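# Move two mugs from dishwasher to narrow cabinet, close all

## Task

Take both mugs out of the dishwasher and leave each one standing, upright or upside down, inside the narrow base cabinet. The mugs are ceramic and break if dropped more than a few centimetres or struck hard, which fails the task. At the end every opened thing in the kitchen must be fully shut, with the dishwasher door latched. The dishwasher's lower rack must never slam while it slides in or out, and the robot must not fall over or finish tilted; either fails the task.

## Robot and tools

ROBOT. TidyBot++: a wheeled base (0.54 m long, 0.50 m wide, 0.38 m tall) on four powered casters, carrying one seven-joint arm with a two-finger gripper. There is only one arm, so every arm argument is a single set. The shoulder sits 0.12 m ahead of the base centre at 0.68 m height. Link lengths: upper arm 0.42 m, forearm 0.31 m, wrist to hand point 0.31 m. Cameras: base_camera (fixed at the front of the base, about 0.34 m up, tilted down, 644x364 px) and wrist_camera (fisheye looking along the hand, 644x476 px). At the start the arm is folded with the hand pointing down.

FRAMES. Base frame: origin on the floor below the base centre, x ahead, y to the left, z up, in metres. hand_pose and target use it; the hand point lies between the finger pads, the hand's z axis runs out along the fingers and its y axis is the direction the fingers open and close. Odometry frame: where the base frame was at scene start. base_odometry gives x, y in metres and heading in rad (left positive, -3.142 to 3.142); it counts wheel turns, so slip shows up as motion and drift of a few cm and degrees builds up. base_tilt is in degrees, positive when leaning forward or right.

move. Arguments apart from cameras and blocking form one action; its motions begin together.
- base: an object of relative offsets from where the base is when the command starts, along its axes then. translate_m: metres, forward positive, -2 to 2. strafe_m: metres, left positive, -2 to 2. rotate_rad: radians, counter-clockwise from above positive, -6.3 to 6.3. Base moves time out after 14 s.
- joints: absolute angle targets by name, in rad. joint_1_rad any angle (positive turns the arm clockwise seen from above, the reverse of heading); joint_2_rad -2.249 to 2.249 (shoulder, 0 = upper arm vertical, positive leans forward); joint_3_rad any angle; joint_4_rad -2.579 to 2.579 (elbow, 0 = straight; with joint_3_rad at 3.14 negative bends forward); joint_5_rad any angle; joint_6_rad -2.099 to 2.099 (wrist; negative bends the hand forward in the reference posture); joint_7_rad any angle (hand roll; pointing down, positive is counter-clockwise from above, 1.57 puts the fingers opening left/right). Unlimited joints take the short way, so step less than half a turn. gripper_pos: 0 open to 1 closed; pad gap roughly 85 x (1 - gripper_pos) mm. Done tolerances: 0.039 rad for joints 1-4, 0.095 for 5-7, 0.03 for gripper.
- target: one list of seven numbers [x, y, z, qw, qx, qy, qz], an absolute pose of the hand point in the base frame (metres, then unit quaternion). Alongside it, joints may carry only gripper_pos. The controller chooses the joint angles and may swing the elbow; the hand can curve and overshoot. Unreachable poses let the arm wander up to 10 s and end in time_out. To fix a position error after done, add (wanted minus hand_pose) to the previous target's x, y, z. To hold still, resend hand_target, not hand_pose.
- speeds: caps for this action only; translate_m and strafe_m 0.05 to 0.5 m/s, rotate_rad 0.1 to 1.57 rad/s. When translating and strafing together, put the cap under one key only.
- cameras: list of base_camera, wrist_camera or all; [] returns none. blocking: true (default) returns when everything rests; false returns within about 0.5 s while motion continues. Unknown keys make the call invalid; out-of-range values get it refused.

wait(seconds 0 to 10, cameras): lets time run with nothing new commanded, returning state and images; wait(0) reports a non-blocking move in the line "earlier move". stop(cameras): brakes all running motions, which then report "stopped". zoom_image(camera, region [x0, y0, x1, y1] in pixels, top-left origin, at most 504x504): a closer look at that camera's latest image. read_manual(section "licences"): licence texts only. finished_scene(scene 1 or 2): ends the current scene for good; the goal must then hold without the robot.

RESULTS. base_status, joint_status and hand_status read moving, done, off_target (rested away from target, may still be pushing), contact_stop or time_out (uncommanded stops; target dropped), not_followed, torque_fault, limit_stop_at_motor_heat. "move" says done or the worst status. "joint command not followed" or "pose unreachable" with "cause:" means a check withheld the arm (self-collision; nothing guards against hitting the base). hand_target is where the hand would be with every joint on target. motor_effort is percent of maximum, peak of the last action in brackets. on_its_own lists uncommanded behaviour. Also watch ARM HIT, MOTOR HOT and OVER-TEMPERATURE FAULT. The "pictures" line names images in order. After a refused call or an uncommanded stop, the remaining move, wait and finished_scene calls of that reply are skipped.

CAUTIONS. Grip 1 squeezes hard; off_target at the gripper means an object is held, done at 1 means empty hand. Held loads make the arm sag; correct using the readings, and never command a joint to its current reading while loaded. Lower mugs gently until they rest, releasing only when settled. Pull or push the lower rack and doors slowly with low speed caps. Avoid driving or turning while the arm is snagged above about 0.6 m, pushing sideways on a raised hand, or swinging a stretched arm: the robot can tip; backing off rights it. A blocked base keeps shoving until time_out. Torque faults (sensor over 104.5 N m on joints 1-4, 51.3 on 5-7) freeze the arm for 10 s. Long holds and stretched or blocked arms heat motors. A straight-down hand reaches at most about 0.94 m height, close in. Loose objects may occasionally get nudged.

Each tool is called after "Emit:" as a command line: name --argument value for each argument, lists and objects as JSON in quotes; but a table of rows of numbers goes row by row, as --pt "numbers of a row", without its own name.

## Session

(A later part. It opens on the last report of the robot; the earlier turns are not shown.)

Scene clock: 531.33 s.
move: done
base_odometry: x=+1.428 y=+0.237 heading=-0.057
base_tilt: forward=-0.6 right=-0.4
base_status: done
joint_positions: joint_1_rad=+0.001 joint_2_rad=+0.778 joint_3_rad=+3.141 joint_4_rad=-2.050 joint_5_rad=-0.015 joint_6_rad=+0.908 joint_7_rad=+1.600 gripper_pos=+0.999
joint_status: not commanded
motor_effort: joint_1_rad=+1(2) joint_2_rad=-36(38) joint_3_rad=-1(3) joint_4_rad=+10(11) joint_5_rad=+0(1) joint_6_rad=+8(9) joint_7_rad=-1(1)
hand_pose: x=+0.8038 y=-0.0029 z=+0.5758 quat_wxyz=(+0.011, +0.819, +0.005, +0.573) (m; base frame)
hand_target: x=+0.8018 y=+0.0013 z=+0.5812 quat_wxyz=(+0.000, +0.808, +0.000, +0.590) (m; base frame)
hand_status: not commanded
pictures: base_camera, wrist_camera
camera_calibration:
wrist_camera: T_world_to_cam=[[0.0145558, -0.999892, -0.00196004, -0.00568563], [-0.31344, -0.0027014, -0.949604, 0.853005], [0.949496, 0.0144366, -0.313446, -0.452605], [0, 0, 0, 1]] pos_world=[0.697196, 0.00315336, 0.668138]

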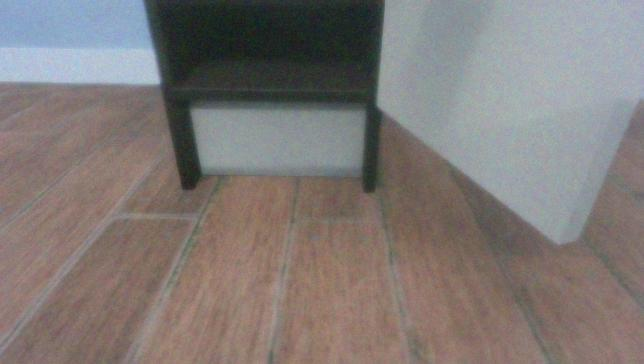

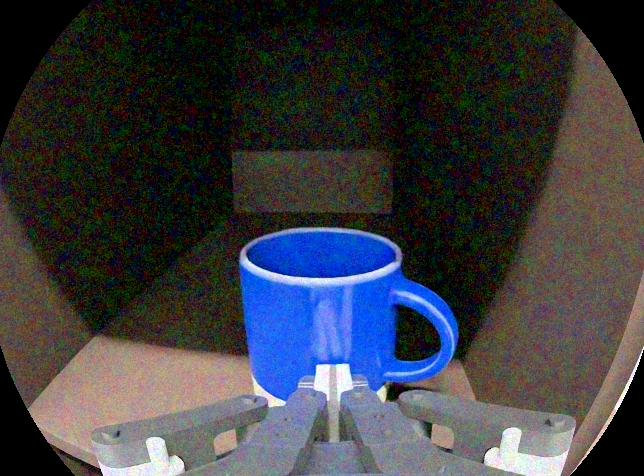

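Emit:
move --base '{"translate_m":0.08}' --speeds '{"translate_m":0.05}'

Emit:
move --base '{"translate_m":-0.3}' --speeds '{"translate_m":0.2}'

Scene clock: 537.83 s.
move: done
base_odometry: x=+1.508 y=+0.233 heading=-0.057
base_tilt: forward=-0.6 right=-0.4
base_status: done
joint_positions: joint_1_rad=+0.001 joint_2_rad=+0.779 joint_3_rad=+3.141 joint_4_rad=-2.052 joint_5_rad=-0.015 joint_6_rad=+0.909 joint_7_rad=+1.600 gripper_pos=+0.999
joint_status: not commanded
motor_effort: joint_1_rad=+1(2) joint_2_rad=-36(38) joint_3_rad=-2(3) joint_4_rad=+10(12) joint_5_rad=+1(1) joint_6_rad=+8(9) joint_7_rad=-1(1)
hand_pose: x=+0.8031 y=-0.0029 z=+0.5747 quat_wxyz=(+0.011, +0.820, +0.005, +0.573) (m; base frame)
hand_target: x=+0.8018 y=+0.0013 z=+0.5812 quat_wxyz=(+0.000, +0.808, +0.000, +0.590) (m; base frame)
hand_status: not commanded
pictures: base_camera, wrist_camera
camera_calibration:
wrist_camera: T_world_to_cam=[[0.0146468, -0.999891, -0.00202022, -0.00570247], [-0.315422, -0.00270314, -0.948948, 0.853019], [0.948839, 0.0145363, -0.315427, -0.450591], [0, 0, 0, 1]] pos_world=[0.696683, 0.00315391, 0.66733]

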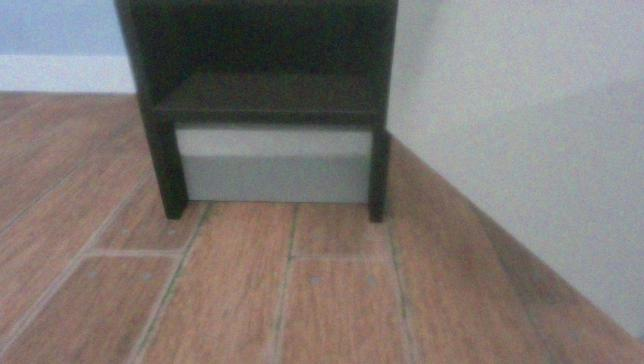

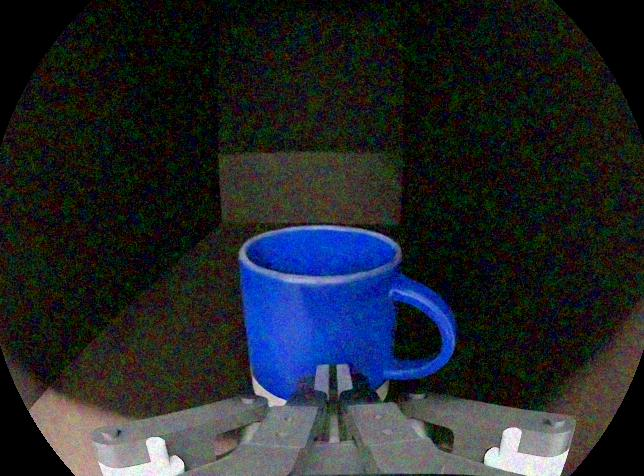

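Scene clock: 540.13 s.
move: done
base_odometry: x=+1.208 y=+0.250 heading=-0.057
base_tilt: forward=-0.6 right=-0.4
base_status: done
joint_positions: joint_1_rad=+0.001 joint_2_rad=+0.780 joint_3_rad=+3.141 joint_4_rad=-2.052 joint_5_rad=-0.015 joint_6_rad=+0.910 joint_7_rad=+1.600 gripper_pos=+0.999
joint_status: not commanded
motor_effort: joint_1_rad=+1(2) joint_2_rad=-36(38) joint_3_rad=-2(3) joint_4_rad=+10(11) joint_5_rad=+1(1) joint_6_rad=+8(9) joint_7_rad=-1(1)
hand_pose: x=+0.8028 y=-0.0029 z=+0.5740 quat_wxyz=(+0.011, +0.820, +0.005, +0.572) (m; base frame)
hand_target: x=+0.8018 y=+0.0013 z=+0.5812 quat_wxyz=(+0.000, +0.808, +0.000, +0.590) (m; base frame)
hand_status: not commanded
pictures: base_camera, wrist_camera
camera_calibration:
wrist_camera: T_world_to_cam=[[0.014676, -0.99989, -0.00193477, -0.00577867], [-0.316021, -0.00280264, -0.948748, 0.852573], [0.948639, 0.0145353, -0.316028, -0.45008], [0, 0, 0, 1]] pos_world=[0.696479, 0.00315346, 0.666628]

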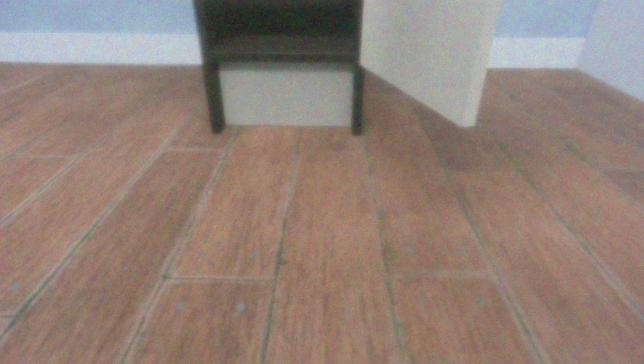

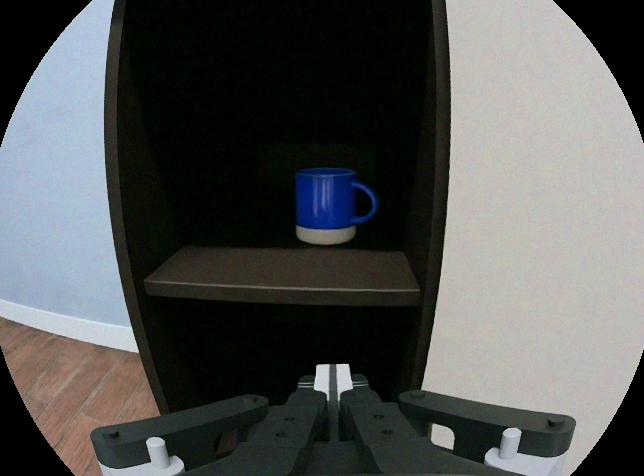

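Emit:
move --base '{"translate_m":-0.28,"strafe_m":0.0}' --cameras '[]'

Emit:
move --base '{"rotate_rad":1.568}' --joints '{"joint_1_rad":0,"joint_2_rad":0.98,"joint_3_rad":3.1416,"joint_4_rad":-1.14,"joint_5_rad":0,"joint_6_rad":-0.43,"joint_7_rad":1.57,"gripper_pos":0}'

Scene clock: 547.73 s.
move: done
base_odometry: x=+0.929 y=+0.266 heading=-0.056
base_tilt: forward=-0.6 right=-0.3
base_status: done
joint_positions: joint_1_rad=+0.001 joint_2_rad=+0.781 joint_3_rad=+3.141 joint_4_rad=-2.055 joint_5_rad=-0.015 joint_6_rad=+0.911 joint_7_rad=+1.600 gripper_pos=+0.999
joint_status: not commanded
motor_effort: joint_1_rad=+1(2) joint_2_rad=-36(38) joint_3_rad=-2(3) joint_4_rad=+10(12) joint_5_rad=+0(1) joint_6_rad=+8(9) joint_7_rad=-1(1)
hand_pose: x=+0.8016 y=-0.0029 z=+0.5727 quat_wxyz=(+0.011, +0.821, +0.005, +0.571) (m; base frame)
hand_target: x=+0.8018 y=+0.0013 z=+0.5812 quat_wxyz=(+0.000, +0.808, +0.000, +0.590) (m; base frame)
hand_status: not commanded
pictures: none
No camera images: "cameras" was empty.

Scene clock: 550.43 s.
move: done
base_odometry: x=+0.929 y=+0.266 heading=+1.512
base_tilt: forward=-0.6 right=-0.4
base_status: done
joint_positions: joint_1_rad=-0.006 joint_2_rad=+0.962 joint_3_rad=+3.136 joint_4_rad=-1.160 joint_5_rad=-0.015 joint_6_rad=-0.353 joint_7_rad=+1.600 gripper_pos=+0.000
joint_status: all done
motor_effort: joint_1_rad=+1(9) joint_2_rad=-48(49) joint_3_rad=-1(5) joint_4_rad=+17(19) joint_5_rad=+0(2) joint_6_rad=+6(10) joint_7_rad=-1(2)
hand_pose: x=+0.9244 y=+0.0108 z=+0.5130 quat_wxyz=(-0.003, +0.945, +0.012, +0.327) (m; base frame)
hand_target: x=+0.9102 y=+0.0014 z=+0.4937 quat_wxyz=(+0.000, +0.957, +0.000, +0.291) (m; base frame)
hand_status: not commanded
pictures: base_camera, wrist_camera
camera_calibration:
wrist_camera: T_world_to_cam=[[0.0275706, -0.99916, -0.0303178, 0.00850566], [-0.766733, -0.00167774, -0.641964, 1.0924], [0.641374, 0.040945, -0.766135, -0.0701945], [0, 0, 0, 1]] pos_world=[0.882366, 0.0132054, 0.647761]

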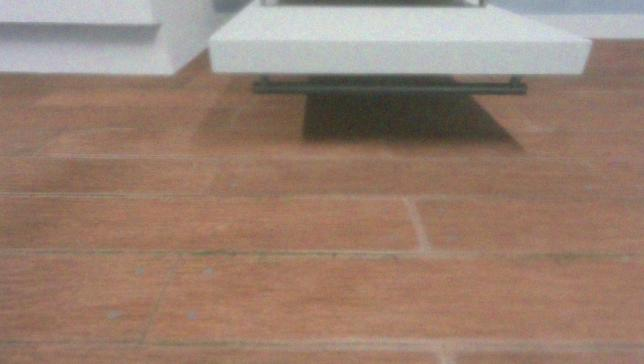

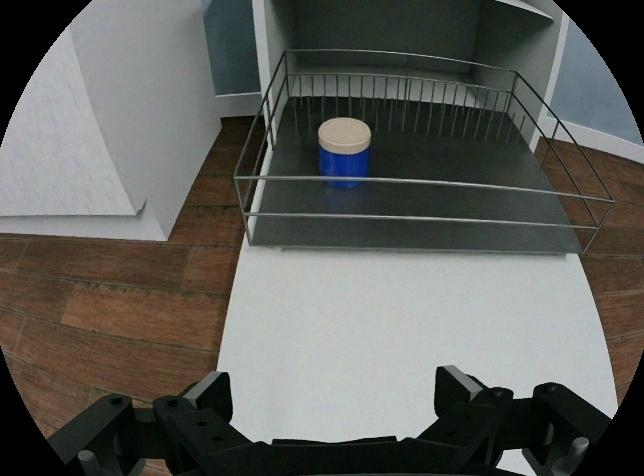

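Emit:
move --base '{"translate_m":0.33,"strafe_m":-0.005}' --speeds '{"translate_m":0.2}'

Emit:
zoom_image --camera "wrist_camera" --region '[200, 250, 480, 450]'

Scene clock: 559.27 s.
move: done
base_odometry: x=+0.953 y=+0.595 heading=+1.512
base_tilt: forward=-0.6 right=-0.4
base_status: done
joint_positions: joint_1_rad=-0.006 joint_2_rad=+0.966 joint_3_rad=+3.136 joint_4_rad=-1.155 joint_5_rad=-0.015 joint_6_rad=-0.358 joint_7_rad=+1.600 gripper_pos=+0.000
joint_status: not commanded
motor_effort: joint_1_rad=+1(2) joint_2_rad=-47(50) joint_3_rad=-2(3) joint_4_rad=+17(19) joint_5_rad=+1(1) joint_6_rad=+5(7) joint_7_rad=+0(1)
hand_pose: x=+0.9245 y=+0.0107 z=+0.5112 quat_wxyz=(-0.003, +0.946, +0.012, +0.325) (m; base frame)
hand_target: x=+0.9102 y=+0.0014 z=+0.4937 quat_wxyz=(+0.000, +0.957, +0.000, +0.291) (m; base frame)
hand_status: not commanded
pictures: base_camera, wrist_camera
camera_calibration:
wrist_camera: T_world_to_cam=[[0.0274472, -0.99916, -0.030428, 0.00861302], [-0.769277, -0.00167504, -0.638913, 1.09218], [0.638326, 0.0409439, -0.768677, -0.0676581], [0, 0, 0, 1]] pos_world=[0.883138, 0.0132054, 0.646061]

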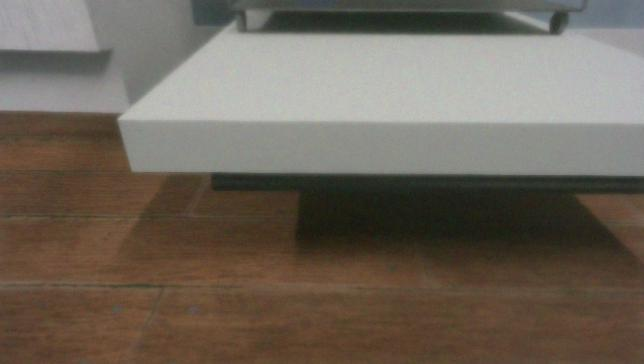

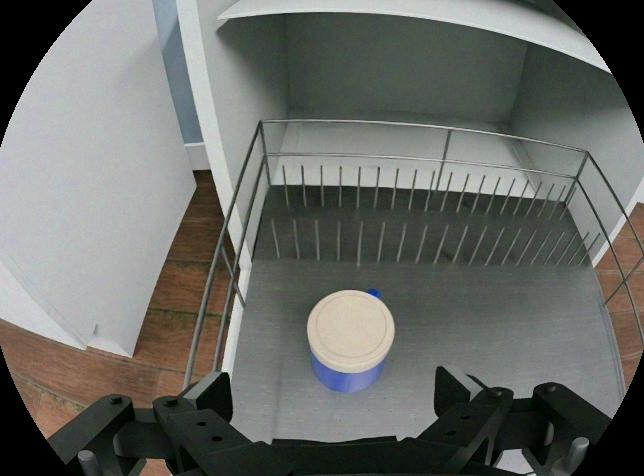

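Scaled by 1.800.

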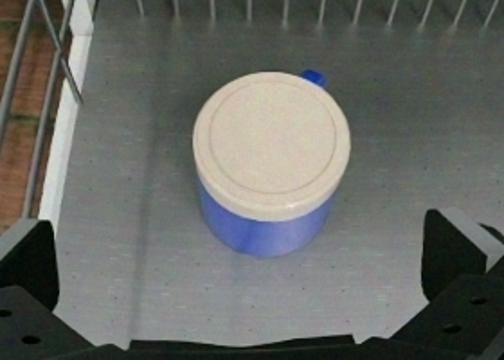

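Emit:
move --joints '{"joint_1_rad":0,"joint_2_rad":1.075,"joint_3_rad":3.1416,"joint_4_rad":-1.14,"joint_5_rad":0,"joint_6_rad":-0.43,"joint_7_rad":1.57,"gripper_pos":0}' --cameras '[]'

Emit:
move --base '{"translate_m":0.12,"strafe_m":-0.014}' --speeds '{"translate_m":0.1}'

Emit:
zoom_image --camera "wrist_camera" --region '[200, 270, 480, 470]'

Scene clock: 579.20 s.
move: done
base_odometry: x=+0.953 y=+0.595 heading=+1.512
base_tilt: forward=-0.6 right=-0.3
base_status: not commanded
joint_positions: joint_1_rad=-0.006 joint_2_rad=+1.075 joint_3_rad=+3.136 joint_4_rad=-1.151 joint_5_rad=-0.015 joint_6_rad=-0.361 joint_7_rad=+1.600 gripper_pos=+0.000
joint_status: all done
motor_effort: joint_1_rad=+1(2) joint_2_rad=-48(53) joint_3_rad=-2(3) joint_4_rad=+16(18) joint_5_rad=+0(1) joint_6_rad=+4(6) joint_7_rad=-1(2)
hand_pose: x=+0.9019 y=+0.0106 z=+0.4255 quat_wxyz=(-0.004, +0.962, +0.012, +0.273) (m; base frame)
hand_target: x=+0.8888 y=+0.0013 z=+0.4195 quat_wxyz=(+0.000, +0.969, +0.000, +0.246) (m; base frame)
hand_status: not commanded
pictures: none
No camera images: "cameras" was empty.

Scene clock: 581.00 s.
move: done
base_odometry: x=+0.974 y=+0.714 heading=+1.513
base_tilt: forward=-0.6 right=-0.4
base_status: done
joint_positions: joint_1_rad=-0.006 joint_2_rad=+1.075 joint_3_rad=+3.136 joint_4_rad=-1.151 joint_5_rad=-0.015 joint_6_rad=-0.362 joint_7_rad=+1.600 gripper_pos=+0.000
joint_status: not commanded
motor_effort: joint_1_rad=+1(3) joint_2_rad=-48(49) joint_3_rad=-2(3) joint_4_rad=+16(17) joint_5_rad=+0(1) joint_6_rad=+4(6) joint_7_rad=-1(1)
hand_pose: x=+0.9020 y=+0.0106 z=+0.4256 quat_wxyz=(-0.004, +0.962, +0.012, +0.273) (m; base frame)
hand_target: x=+0.8888 y=+0.0013 z=+0.4195 quat_wxyz=(+0.000, +0.969, +0.000, +0.246) (m; base frame)
hand_status: not commanded
pictures: base_camera, wrist_camera
camera_calibration:
wrist_camera: T_world_to_cam=[[0.0240808, -0.999176, -0.0326776, 0.0105453], [-0.83426, -0.00207402, -0.551367, 1.04147], [0.550845, 0.040539, -0.833622, -0.0124505], [0, 0, 0, 1]] pos_world=[0.87546, 0.0132014, 0.564197]

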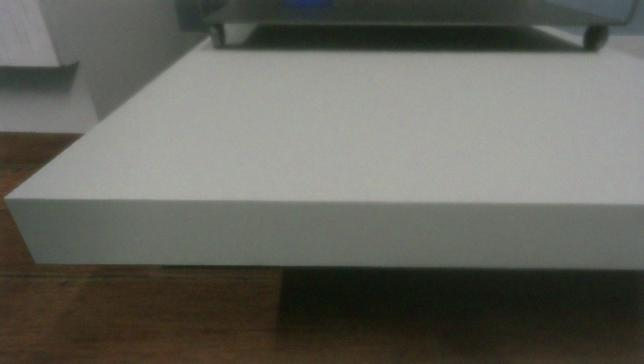

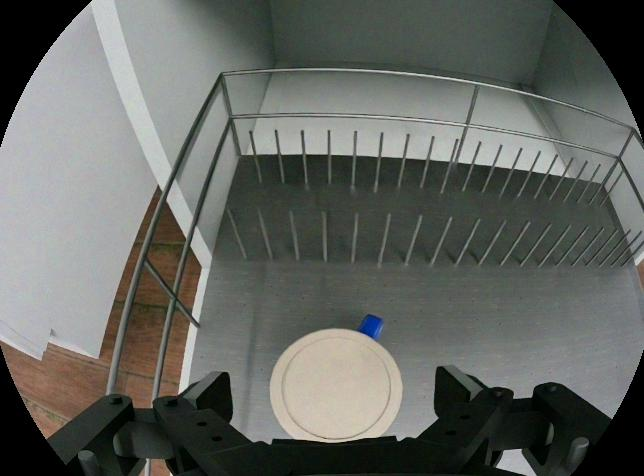

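Scaled by 1.800.

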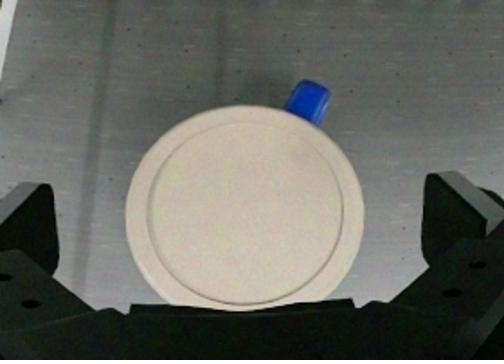

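Emit:
move --base '{"translate_m":0.029,"strafe_m":-0.002}' --speeds '{"translate_m":0.1}' --cameras '[]'

Emit:
move --joints '{"joint_2_rad":1.15,"joint_4_rad":-1.12,"joint_6_rad":-0.32}'

Emit:
zoom_image --camera "wrist_camera" --region '[200, 270, 480, 470]'

Scene clock: 596.93 s.
move: done
base_odometry: x=+0.978 y=+0.743 heading=+1.512
base_tilt: forward=-0.6 right=-0.4
base_status: done
joint_positions: joint_1_rad=-0.006 joint_2_rad=+1.075 joint_3_rad=+3.136 joint_4_rad=-1.149 joint_5_rad=-0.015 joint_6_rad=-0.363 joint_7_rad=+1.600 gripper_pos=+0.000
joint_status: not commanded
motor_effort: joint_1_rad=+1(3) joint_2_rad=-49(50) joint_3_rad=-1(3) joint_4_rad=+16(17) joint_5_rad=+0(1) joint_6_rad=+4(6) joint_7_rad=-1(1)
hand_pose: x=+0.9024 y=+0.0106 z=+0.4260 quat_wxyz=(-0.004, +0.962, +0.012, +0.274) (m; base frame)
hand_target: x=+0.8888 y=+0.0013 z=+0.4195 quat_wxyz=(+0.000, +0.969, +0.000, +0.246) (m; base frame)
hand_status: not commanded
pictures: none
No camera images: "cameras" was empty.

Scene clock: 597.90 s.
move: done
base_odometry: x=+0.978 y=+0.743 heading=+1.512
base_tilt: forward=-0.6 right=-0.4
base_status: not commanded
joint_positions: joint_1_rad=-0.006 joint_2_rad=+1.148 joint_3_rad=+3.136 joint_4_rad=-1.134 joint_5_rad=-0.015 joint_6_rad=-0.350 joint_7_rad=+1.600 gripper_pos=+0.000
joint_status: all done
motor_effort: joint_1_rad=+1(1) joint_2_rad=-49(52) joint_3_rad=-2(3) joint_4_rad=+15(17) joint_5_rad=+0(1) joint_6_rad=+4(6) joint_7_rad=-1(2)
hand_pose: x=+0.8927 y=+0.0105 z=+0.3779 quat_wxyz=(-0.004, +0.968, +0.011, +0.252) (m; base frame)
hand_target: x=+0.9068 y=+0.0013 z=+0.3862 quat_wxyz=(+0.000, +0.962, +0.000, +0.272) (m; base frame)
hand_status: not commanded
pictures: base_camera, wrist_camera
camera_calibration:
wrist_camera: T_world_to_cam=[[0.0223449, -0.999192, -0.0334057, 0.010885], [-0.857418, -0.00196937, -0.514617, 1.01433], [0.514135, 0.0401417, -0.856769, -0.00562535], [0, 0, 0, 1]] pos_world=[0.872353, 0.0130996, 0.517535]

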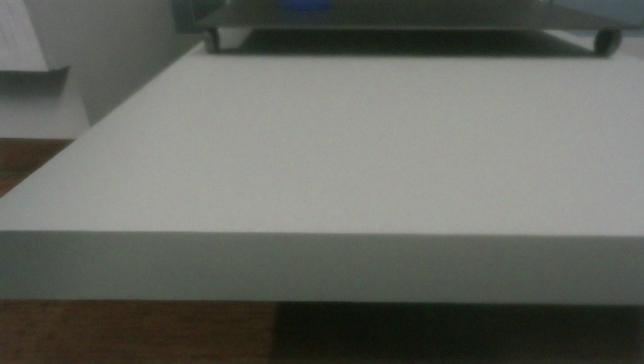

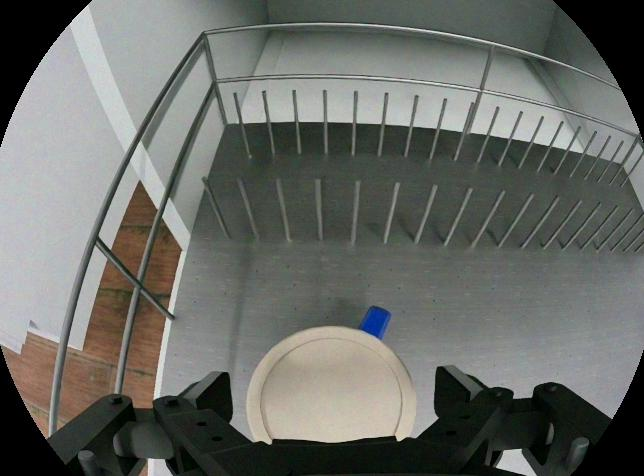

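Scaled by 1.800.

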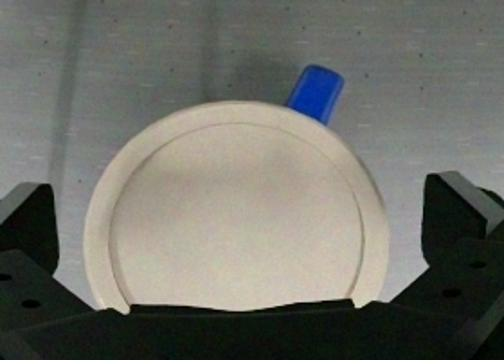

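Emit:
move --joints '{"joint_1_rad":0,"joint_2_rad":1.075,"joint_4_rad":-0.9,"joint_6_rad":-0.9,"joint_7_rad":2.9,"gripper_pos":0.5}' --cameras '[]'

Emit:
move --joints '{"joint_2_rad":1.193,"joint_4_rad":-0.77,"joint_6_rad":-1.0,"joint_7_rad":4.24}'

Scene clock: 699.10 s.
move: done
base_odometry: x=+0.978 y=+0.743 heading=+1.512
base_tilt: forward=-0.6 right=-0.4
base_status: not commanded
joint_positions: joint_1_rad=-0.006 joint_2_rad=+1.079 joint_3_rad=+3.136 joint_4_rad=-0.918 joint_5_rad=-0.015 joint_6_rad=-0.824 joint_7_rad=+2.827 gripper_pos=+0.500
joint_status: all done
motor_effort: joint_1_rad=+1(2) joint_2_rad=-49(51) joint_3_rad=-3(3) joint_4_rad=+17(17) joint_5_rad=+0(1) joint_6_rad=+3(6) joint_7_rad=-1(2)
hand_pose: x=+0.8739 y=+0.0120 z=+0.4548 quat_wxyz=(+0.086, +0.799, +0.580, +0.134) (m; base frame)
hand_target: x=+0.8601 y=+0.0014 z=+0.4580 quat_wxyz=(+0.082, +0.780, +0.611, +0.105) (m; base frame)
hand_status: not commanded
pictures: none
No camera images: "cameras" was empty.

Scene clock: 701.03 s.
move: done
base_odometry: x=+0.978 y=+0.743 heading=+1.512
base_tilt: forward=-0.6 right=-0.4
base_status: not commanded
joint_positions: joint_1_rad=-0.006 joint_2_rad=+1.180 joint_3_rad=+3.136 joint_4_rad=-0.788 joint_5_rad=-0.015 joint_6_rad=-0.924 joint_7_rad=+4.168 gripper_pos=+0.500
joint_status: all done
motor_effort: joint_1_rad=+1(1) joint_2_rad=-51(52) joint_3_rad=-2(3) joint_4_rad=+16(18) joint_5_rad=+0(1) joint_6_rad=+2(4) joint_7_rad=-1(2)
hand_pose: x=+0.8744 y=+0.0121 z=+0.4184 quat_wxyz=(+0.117, +0.267, +0.956, +0.042) (m; base frame)
hand_target: x=+0.8559 y=+0.0014 z=+0.4105 quat_wxyz=(+0.087, +0.233, +0.968, +0.021) (m; base frame)
hand_status: not commanded
pictures: base_camera, wrist_camera
camera_calibration:
wrist_camera: T_world_to_cam=[[0.520833, 0.845092, 0.120637, -0.508387], [0.828229, -0.534482, 0.168419, -0.733859], [0.206808, 0.0121973, -0.978306, 0.358432], [0, 0, 0, 1]] pos_world=[0.798462, 0.0330273, 0.535582]

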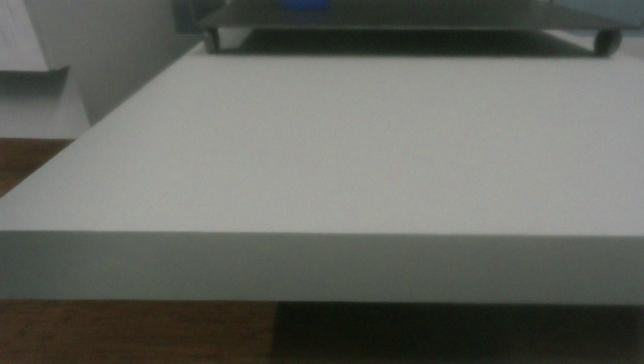

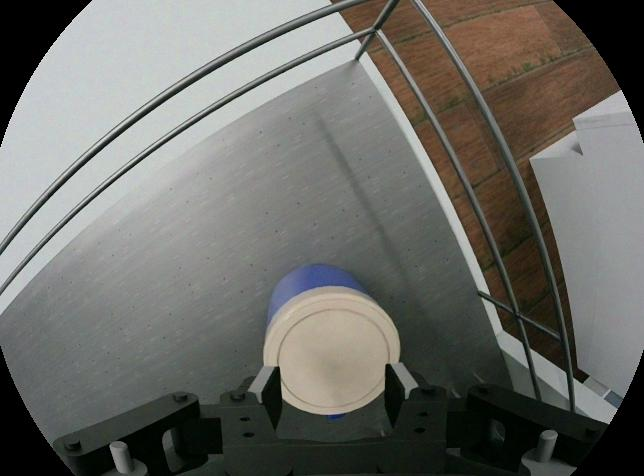

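Emit:
move --base '{"translate_m":0.061,"strafe_m":-0.0265}' --speeds '{"translate_m":0.08}' --joints '{"joint_2_rad":1.205,"joint_4_rad":-0.75,"joint_6_rad":-1.0,"joint_7_rad":4.24}'

Emit:
zoom_image --camera "wrist_camera" --region '[200, 250, 480, 450]'

Scene clock: 716.13 s.
move: done
base_odometry: x=+1.008 y=+0.803 heading=+1.513
base_tilt: forward=-0.6 right=-0.4
base_status: done
joint_positions: joint_1_rad=-0.005 joint_2_rad=+1.191 joint_3_rad=+3.136 joint_4_rad=-0.766 joint_5_rad=-0.015 joint_6_rad=-0.929 joint_7_rad=+4.168 gripper_pos=+0.500
joint_status: all done
motor_effort: joint_1_rad=+1(3) joint_2_rad=-51(52) joint_3_rad=-2(2) joint_4_rad=+16(17) joint_5_rad=+0(1) joint_6_rad=+2(4) joint_7_rad=-1(2)
hand_pose: x=+0.8798 y=+0.0118 z=+0.4188 quat_wxyz=(+0.121, +0.267, +0.955, +0.043) (m; base frame)
hand_target: x=+0.8611 y=+0.0014 z=+0.4086 quat_wxyz=(+0.091, +0.233, +0.968, +0.022) (m; base frame)
hand_status: not commanded
pictures: base_camera, wrist_camera
camera_calibration:
wrist_camera: T_world_to_cam=[[0.51982, 0.845151, 0.124529, -0.511736], [0.826958, -0.534391, 0.174833, -0.740149], [0.214307, 0.0120984, -0.976691, 0.350346], [0, 0, 0, 1]] pos_world=[0.803001, 0.032727, 0.535308]

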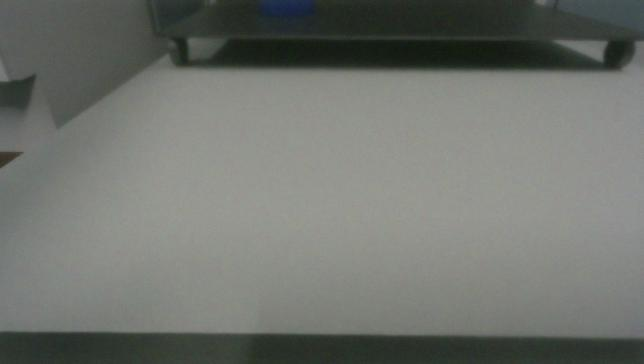

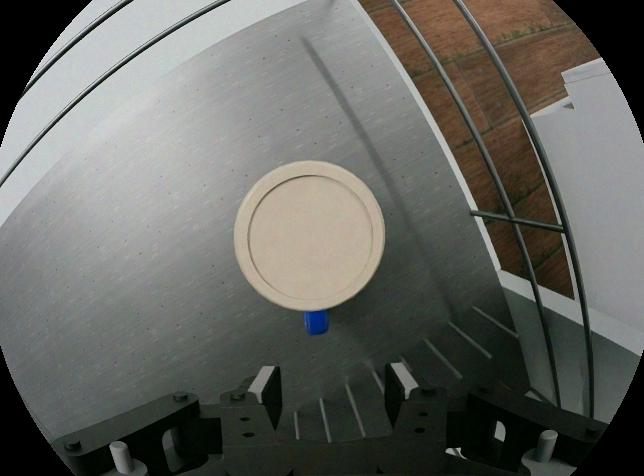

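Scaled by 1.800.

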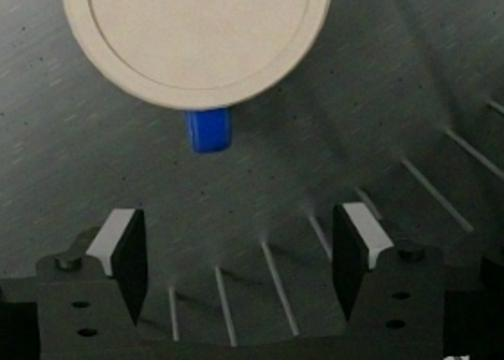

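Emit:
move --base '{"strafe_m":-0.003}' --joints '{"joint_2_rad":1.315,"joint_4_rad":-0.67,"joint_6_rad":-0.85}'

Emit:
zoom_image --camera "wrist_camera" --region '[200, 250, 480, 450]'

Scene clock: 745.90 s.
move: done
base_odometry: x=+1.011 y=+0.802 heading=+1.513
base_tilt: forward=-0.6 right=-0.4
base_status: done
joint_positions: joint_1_rad=-0.004 joint_2_rad=+1.314 joint_3_rad=+3.136 joint_4_rad=-0.686 joint_5_rad=-0.015 joint_6_rad=-0.897 joint_7_rad=+4.168 gripper_pos=+0.500
joint_status: all done
motor_effort: joint_1_rad=+1(4) joint_2_rad=-52(55) joint_3_rad=-1(3) joint_4_rad=+16(18) joint_5_rad=+0(1) joint_6_rad=+3(3) joint_7_rad=-1(1)
hand_pose: x=+0.8872 y=+0.0110 z=+0.3559 quat_wxyz=(+0.115, +0.268, +0.956, +0.042) (m; base frame)
hand_target: x=+0.9078 y=+0.0014 z=+0.3650 quat_wxyz=(+0.148, +0.231, +0.961, +0.036) (m; base frame)
hand_status: not commanded
pictures: base_camera, wrist_camera
camera_calibration:
wrist_camera: T_world_to_cam=[[0.522754, 0.844197, 0.118574, -0.507583], [0.827912, -0.535905, 0.165428, -0.73314], [0.203199, 0.0116903, -0.979068, 0.298143], [0, 0, 0, 1]] pos_world=[0.811734, 0.0321206, 0.47337]

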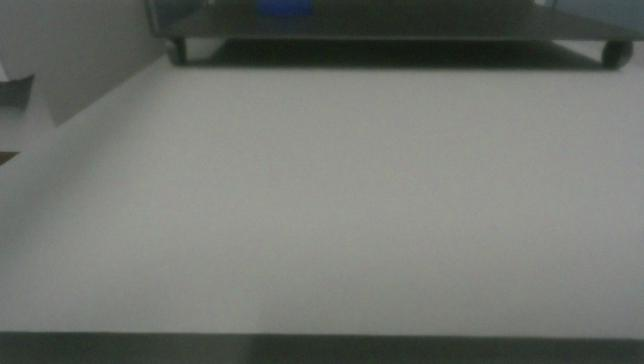

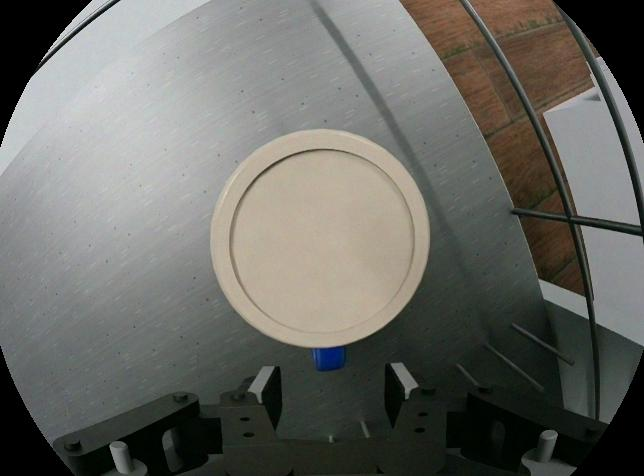

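Scaled by 1.800.

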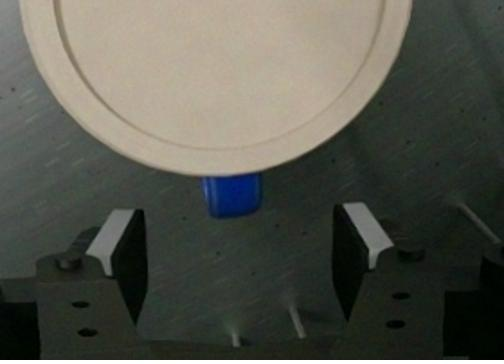

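Emit:
move --joints '{"joint_2_rad":1.37,"joint_4_rad":-0.645,"joint_6_rad":-0.81}'

Emit:
zoom_image --camera "wrist_camera" --region '[200, 250, 480, 450]'

Scene clock: 755.00 s.
move: done
base_odometry: x=+1.011 y=+0.802 heading=+1.513
base_tilt: forward=-0.6 right=-0.4
base_status: not commanded
joint_positions: joint_1_rad=-0.004 joint_2_rad=+1.363 joint_3_rad=+3.136 joint_4_rad=-0.660 joint_5_rad=-0.015 joint_6_rad=-0.875 joint_7_rad=+4.168 gripper_pos=+0.500
joint_status: all done
motor_effort: joint_1_rad=+1(1) joint_2_rad=-51(55) joint_3_rad=-1(2) joint_4_rad=+16(17) joint_5_rad=+1(1) joint_6_rad=+2(3) joint_7_rad=-1(1)
hand_pose: x=+0.8888 y=+0.0109 z=+0.3297 quat_wxyz=(+0.115, +0.268, +0.956, +0.042) (m; base frame)
hand_target: x=+0.9121 y=+0.0014 z=+0.3348 quat_wxyz=(+0.153, +0.231, +0.960, +0.037) (m; base frame)
hand_status: not commanded
pictures: base_camera, wrist_camera
camera_calibration:
wrist_camera: T_world_to_cam=[[0.523296, 0.843903, 0.118278, -0.505659], [0.82767, -0.536373, 0.165123, -0.729862], [0.202789, 0.0114873, -0.979155, 0.272524], [0, 0, 0, 1]] pos_world=[0.813429, 0.0321183, 0.447169]

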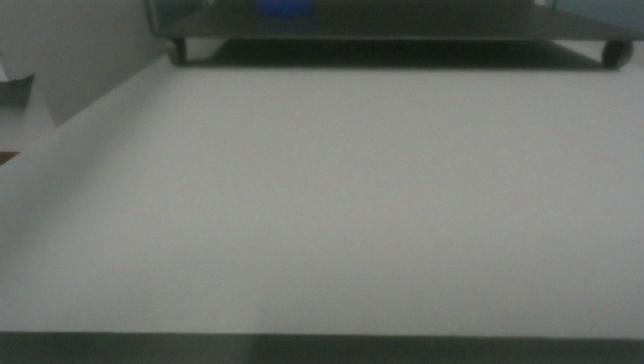

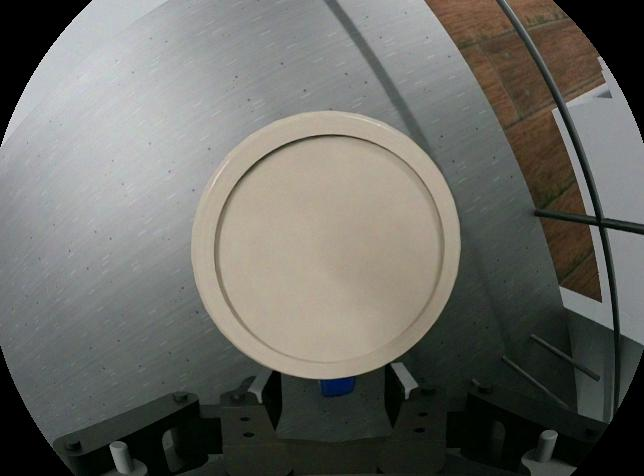

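Scaled by 1.800.

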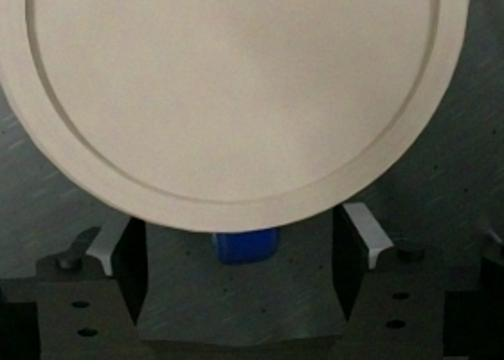

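Emit:
move --joints '{"joint_2_rad":1.405,"joint_4_rad":-0.63,"joint_6_rad":-0.775}'

Emit:
zoom_image --camera "wrist_camera" --region '[200, 250, 480, 450]'

Scene clock: 761.53 s.
move: done
base_odometry: x=+1.011 y=+0.802 heading=+1.513
base_tilt: forward=-0.6 right=-0.4
base_status: not commanded
joint_positions: joint_1_rad=-0.004 joint_2_rad=+1.394 joint_3_rad=+3.136 joint_4_rad=-0.645 joint_5_rad=-0.015 joint_6_rad=-0.844 joint_7_rad=+4.168 gripper_pos=+0.500
joint_status: all done
motor_effort: joint_1_rad=+1(1) joint_2_rad=-52(54) joint_3_rad=-2(3) joint_4_rad=+15(17) joint_5_rad=+0(1) joint_6_rad=+1(3) joint_7_rad=-1(1)
hand_pose: x=+0.8934 y=+0.0108 z=+0.3130 quat_wxyz=(+0.122, +0.268, +0.955, +0.043) (m; base frame)
hand_target: x=+0.9164 y=+0.0014 z=+0.3162 quat_wxyz=(+0.160, +0.231, +0.959, +0.039) (m; base frame)
hand_status: not commanded
pictures: base_camera, wrist_camera
camera_calibration:
wrist_camera: T_world_to_cam=[[0.522047, 0.843581, 0.12585, -0.507185], [0.824831, -0.536884, 0.177226, -0.732208], [0.217071, 0.0112845, -0.976091, 0.241497], [0, 0, 0, 1]] pos_world=[0.816301, 0.0320158, 0.429318]

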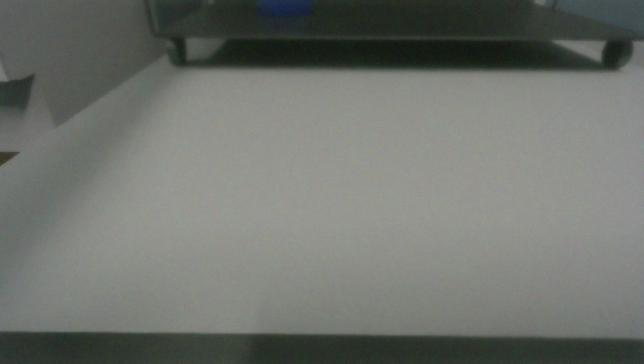

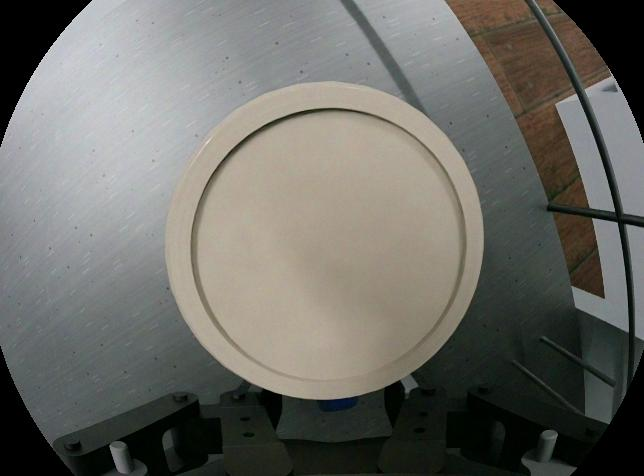

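Scaled by 1.800.

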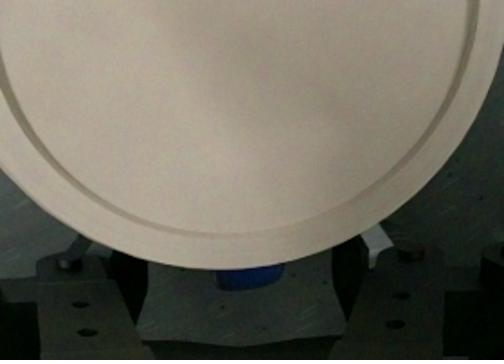

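Emit:
move --joints '{"joint_2_rad":1.422,"joint_4_rad":-0.628,"joint_6_rad":-0.745}' --cameras '[]'

Emit:
move --joints '{"gripper_pos":0.75}'

Emit:
zoom_image --camera "wrist_camera" --region '[200, 250, 480, 450]'

Scene clock: 768.17 s.
move: done
base_odometry: x=+1.011 y=+0.802 heading=+1.513
base_tilt: forward=-0.6 right=-0.4
base_status: not commanded
joint_positions: joint_1_rad=-0.004 joint_2_rad=+1.408 joint_3_rad=+3.136 joint_4_rad=-0.644 joint_5_rad=-0.015 joint_6_rad=-0.813 joint_7_rad=+4.168 gripper_pos=+0.500
joint_status: all done
motor_effort: joint_1_rad=+1(1) joint_2_rad=-53(53) joint_3_rad=-2(3) joint_4_rad=+16(17) joint_5_rad=+0(1) joint_6_rad=+2(3) joint_7_rad=-1(1)
hand_pose: x=+0.8979 y=+0.0108 z=+0.3051 quat_wxyz=(+0.130, +0.268, +0.953, +0.046) (m; base frame)
hand_target: x=+0.9198 y=+0.0014 z=+0.3065 quat_wxyz=(+0.168, +0.231, +0.958, +0.040) (m; base frame)
hand_status: not commanded
pictures: none
No camera images: "cameras" was empty.

Scene clock: 768.83 s.
move: done
base_odometry: x=+1.011 y=+0.802 heading=+1.513
base_tilt: forward=-0.6 right=-0.4
base_status: not commanded
joint_positions: joint_1_rad=-0.004 joint_2_rad=+1.408 joint_3_rad=+3.136 joint_4_rad=-0.644 joint_5_rad=-0.015 joint_6_rad=-0.813 joint_7_rad=+4.168 gripper_pos=+0.750
joint_status: all done
motor_effort: joint_1_rad=+1(1) joint_2_rad=-51(53) joint_3_rad=-2(3) joint_4_rad=+16(17) joint_5_rad=+0(1) joint_6_rad=+1(3) joint_7_rad=-1(1)
hand_pose: x=+0.8979 y=+0.0108 z=+0.3051 quat_wxyz=(+0.130, +0.268, +0.953, +0.046) (m; base frame)
hand_target: x=+0.9198 y=+0.0014 z=+0.3065 quat_wxyz=(+0.168, +0.231, +0.958, +0.040) (m; base frame)
hand_status: not commanded
pictures: base_camera, wrist_camera
camera_calibration:
wrist_camera: T_world_to_cam=[[0.520212, 0.843296, 0.135023, -0.509647], [0.821256, -0.537335, 0.191857, -0.735809], [0.234345, 0.0110816, -0.97209, 0.216025], [0, 0, 0, 1]] pos_world=[0.818787, 0.0320134, 0.41998]

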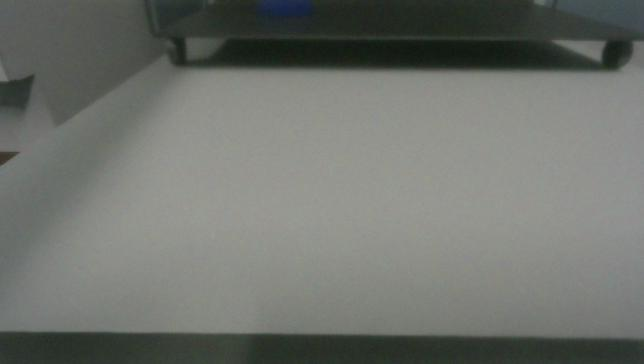

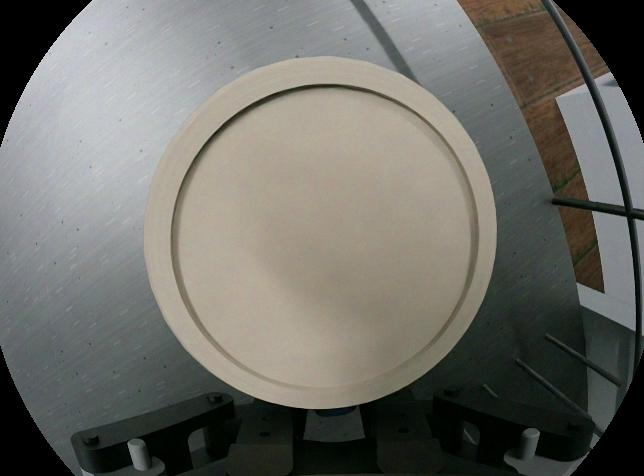

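Scaled by 1.800.

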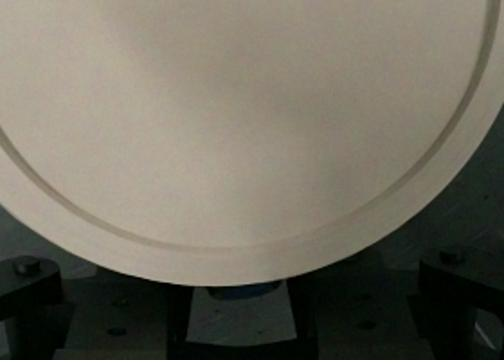

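Emit:
move --joints '{"gripper_pos":0.88}' --cameras '[]'

Emit:
move --joints '{"gripper_pos":0.97}'

Scene clock: 773.33 s.
move: done
base_odometry: x=+1.011 y=+0.802 heading=+1.513
base_tilt: forward=-0.6 right=-0.4
base_status: not commanded
joint_positions: joint_1_rad=-0.003 joint_2_rad=+1.407 joint_3_rad=+3.139 joint_4_rad=-0.641 joint_5_rad=-0.014 joint_6_rad=-0.811 joint_7_rad=+4.171 gripper_pos=+0.859
joint_status: all done
motor_effort: joint_1_rad=+1(2) joint_2_rad=-50(54) joint_3_rad=-2(4) joint_4_rad=+16(17) joint_5_rad=+0(2) joint_6_rad=+3(4) joint_7_rad=-1(2)
hand_pose: x=+0.9002 y=+0.0079 z=+0.3070 quat_wxyz=(+0.134, +0.267, +0.953, +0.045) (m; base frame)
hand_target: x=+0.9198 y=+0.0014 z=+0.3065 quat_wxyz=(+0.168, +0.231, +0.958, +0.040) (m; base frame)
hand_status: not commanded
pictures: none
No camera images: "cameras" was empty.

Scene clock: 773.83 s.
move: off_target
base_odometry: x=+1.011 y=+0.802 heading=+1.513
base_tilt: forward=-0.6 right=-0.4
base_status: not commanded
joint_positions: joint_1_rad=-0.003 joint_2_rad=+1.407 joint_3_rad=+3.139 joint_4_rad=-0.641 joint_5_rad=-0.014 joint_6_rad=-0.811 joint_7_rad=+4.171 gripper_pos=+0.863
joint_status: gripper_pos off_target (ended at +0.863, target +0.970)
motor_effort: joint_1_rad=+0(1) joint_2_rad=-51(51) joint_3_rad=-3(3) joint_4_rad=+17(17) joint_5_rad=+0(0) joint_6_rad=+4(4) joint_7_rad=-1(1)
hand_pose: x=+0.9003 y=+0.0079 z=+0.3071 quat_wxyz=(+0.134, +0.267, +0.953, +0.045) (m; base frame)
hand_target: x=+0.9198 y=+0.0014 z=+0.3065 quat_wxyz=(+0.168, +0.231, +0.958, +0.040) (m; base frame)
hand_status: not commanded
pictures: base_camera, wrist_camera
camera_calibration:
wrist_camera: T_world_to_cam=[[0.519151, 0.843999, 0.134715, -0.50767], [0.82019, -0.536298, 0.199179, -0.740968], [0.240354, 0.00708774, -0.970659, 0.211656], [0, 0, 0, 1]] pos_world=[0.82042, 0.0295935, 0.421422]

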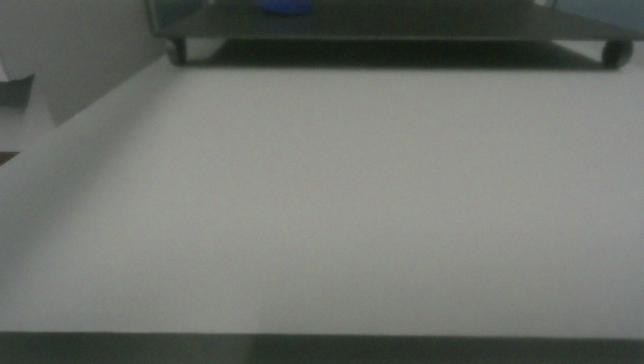

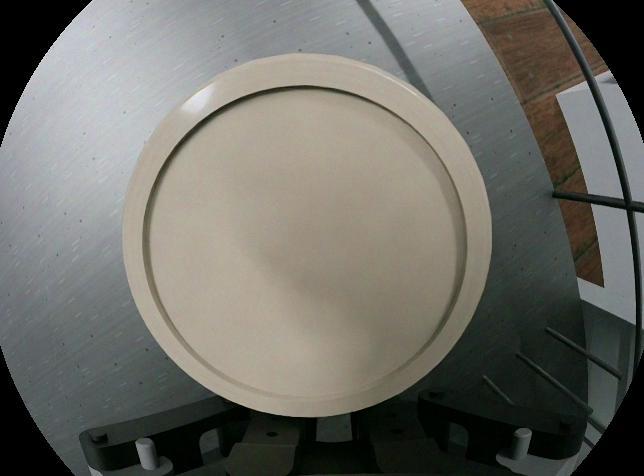

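Emit:
move --joints '{"joint_2_rad":1.34,"joint_4_rad":-0.68,"joint_6_rad":-0.9,"gripper_pos":1}'

Emit:
zoom_image --camera "base_camera" --region '[150, 0, 450, 100]'

Scene clock: 782.73 s.
move: off_target
base_odometry: x=+1.011 y=+0.802 heading=+1.513
base_tilt: forward=-0.6 right=-0.4
base_status: not commanded
joint_positions: joint_1_rad=-0.003 joint_2_rad=+1.367 joint_3_rad=+3.139 joint_4_rad=-0.671 joint_5_rad=-0.014 joint_6_rad=-0.854 joint_7_rad=+4.171 gripper_pos=+0.863
joint_status: gripper_pos off_target (ended at +0.863, target +1.000); the others done
motor_effort: joint_1_rad=+1(1) joint_2_rad=-56(57) joint_3_rad=-3(3) joint_4_rad=+17(19) joint_5_rad=+0(1) joint_6_rad=+2(4) joint_7_rad=-1(1)
hand_pose: x=+0.8887 y=+0.0080 z=+0.3236 quat_wxyz=(+0.118, +0.268, +0.955, +0.040) (m; base frame)
hand_target: x=+0.8802 y=+0.0014 z=+0.3378 quat_wxyz=(+0.107, +0.233, +0.966, +0.026) (m; base frame)
hand_status: not commanded
pictures: base_camera, wrist_camera
camera_calibration:
wrist_camera: T_world_to_cam=[[0.522703, 0.84436, 0.117637, -0.501588], [0.826706, -0.535726, 0.171917, -0.731703], [0.208181, 0.00738995, -0.978062, 0.261446], [0, 0, 0, 1]] pos_world=[0.812657, 0.0295967, 0.440508]

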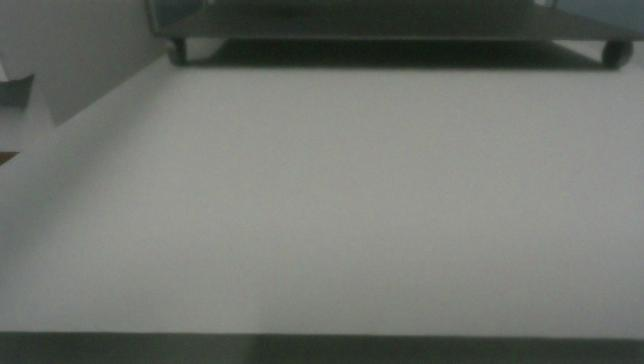

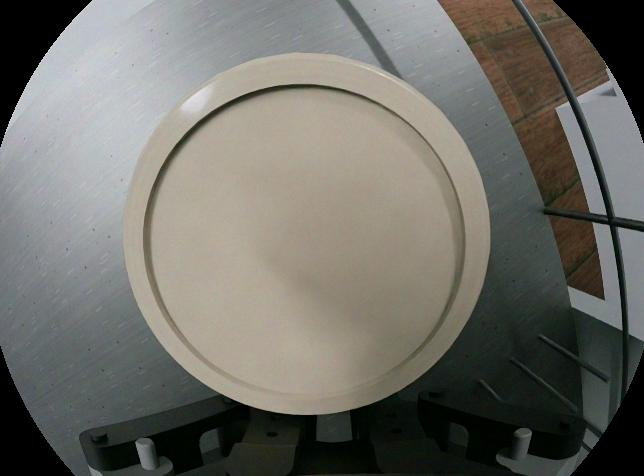

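Scaled by 1.680.

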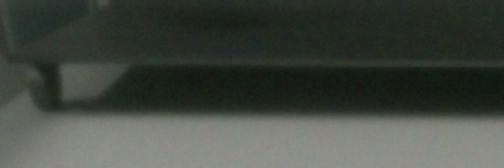

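Emit:
move --joints '{"joint_2_rad":1.23,"joint_4_rad":-0.72,"joint_6_rad":-0.97}' --cameras '[]'

Emit:
move --joints '{"joint_2_rad":1.12,"joint_4_rad":-0.78,"joint_6_rad":-1.02}'

Scene clock: 791.23 s.
move: done
base_odometry: x=+1.011 y=+0.802 heading=+1.513
base_tilt: forward=-0.6 right=-0.4
base_status: not commanded
joint_positions: joint_1_rad=-0.003 joint_2_rad=+1.244 joint_3_rad=+3.139 joint_4_rad=-0.705 joint_5_rad=-0.014 joint_6_rad=-0.900 joint_7_rad=+4.171 gripper_pos=+0.863
joint_status: all done
motor_effort: joint_1_rad=+1(1) joint_2_rad=-55(60) joint_3_rad=-1(3) joint_4_rad=+19(20) joint_5_rad=+0(1) joint_6_rad=+3(3) joint_7_rad=-1(1)
hand_pose: x=+0.8993 y=+0.0082 z=+0.4028 quat_wxyz=(+0.138, +0.267, +0.953, +0.046) (m; base frame)
hand_target: x=+0.8760 y=+0.0014 z=+0.4024 quat_wxyz=(+0.107, +0.233, +0.966, +0.026) (m; base frame)
hand_status: not commanded
pictures: none
No camera images: "cameras" was empty.

Scene clock: 792.47 s.
move: done
base_odometry: x=+1.011 y=+0.802 heading=+1.513
base_tilt: forward=-0.6 right=-0.4
base_status: not commanded
joint_positions: joint_1_rad=-0.003 joint_2_rad=+1.134 joint_3_rad=+3.139 joint_4_rad=-0.765 joint_5_rad=-0.014 joint_6_rad=-0.949 joint_7_rad=+4.171 gripper_pos=+0.863
joint_status: all done
motor_effort: joint_1_rad=+1(1) joint_2_rad=-54(58) joint_3_rad=-3(3) joint_4_rad=+19(20) joint_5_rad=+0(1) joint_6_rad=+2(4) joint_7_rad=+0(1)
hand_pose: x=+0.8880 y=+0.0083 z=+0.4606 quat_wxyz=(+0.139, +0.266, +0.953, +0.047) (m; base frame)
hand_target: x=+0.8636 y=+0.0014 z=+0.4598 quat_wxyz=(+0.108, +0.233, +0.966, +0.026) (m; base frame)
hand_status: not commanded
pictures: base_camera, wrist_camera
camera_calibration:
wrist_camera: T_world_to_cam=[[0.515588, 0.845158, 0.140987, -0.522062], [0.819225, -0.534453, 0.207921, -0.764504], [0.251077, 0.0082987, -0.967932, 0.352812], [0, 0, 0, 1]] pos_world=[0.806886, 0.0297052, 0.574058]

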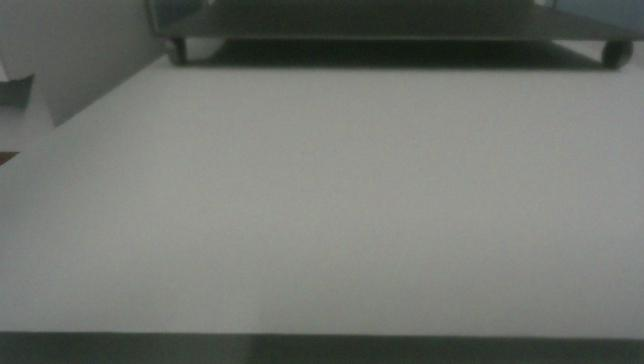

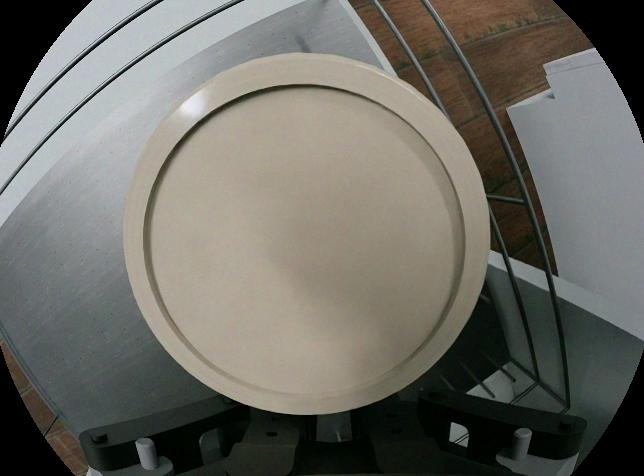

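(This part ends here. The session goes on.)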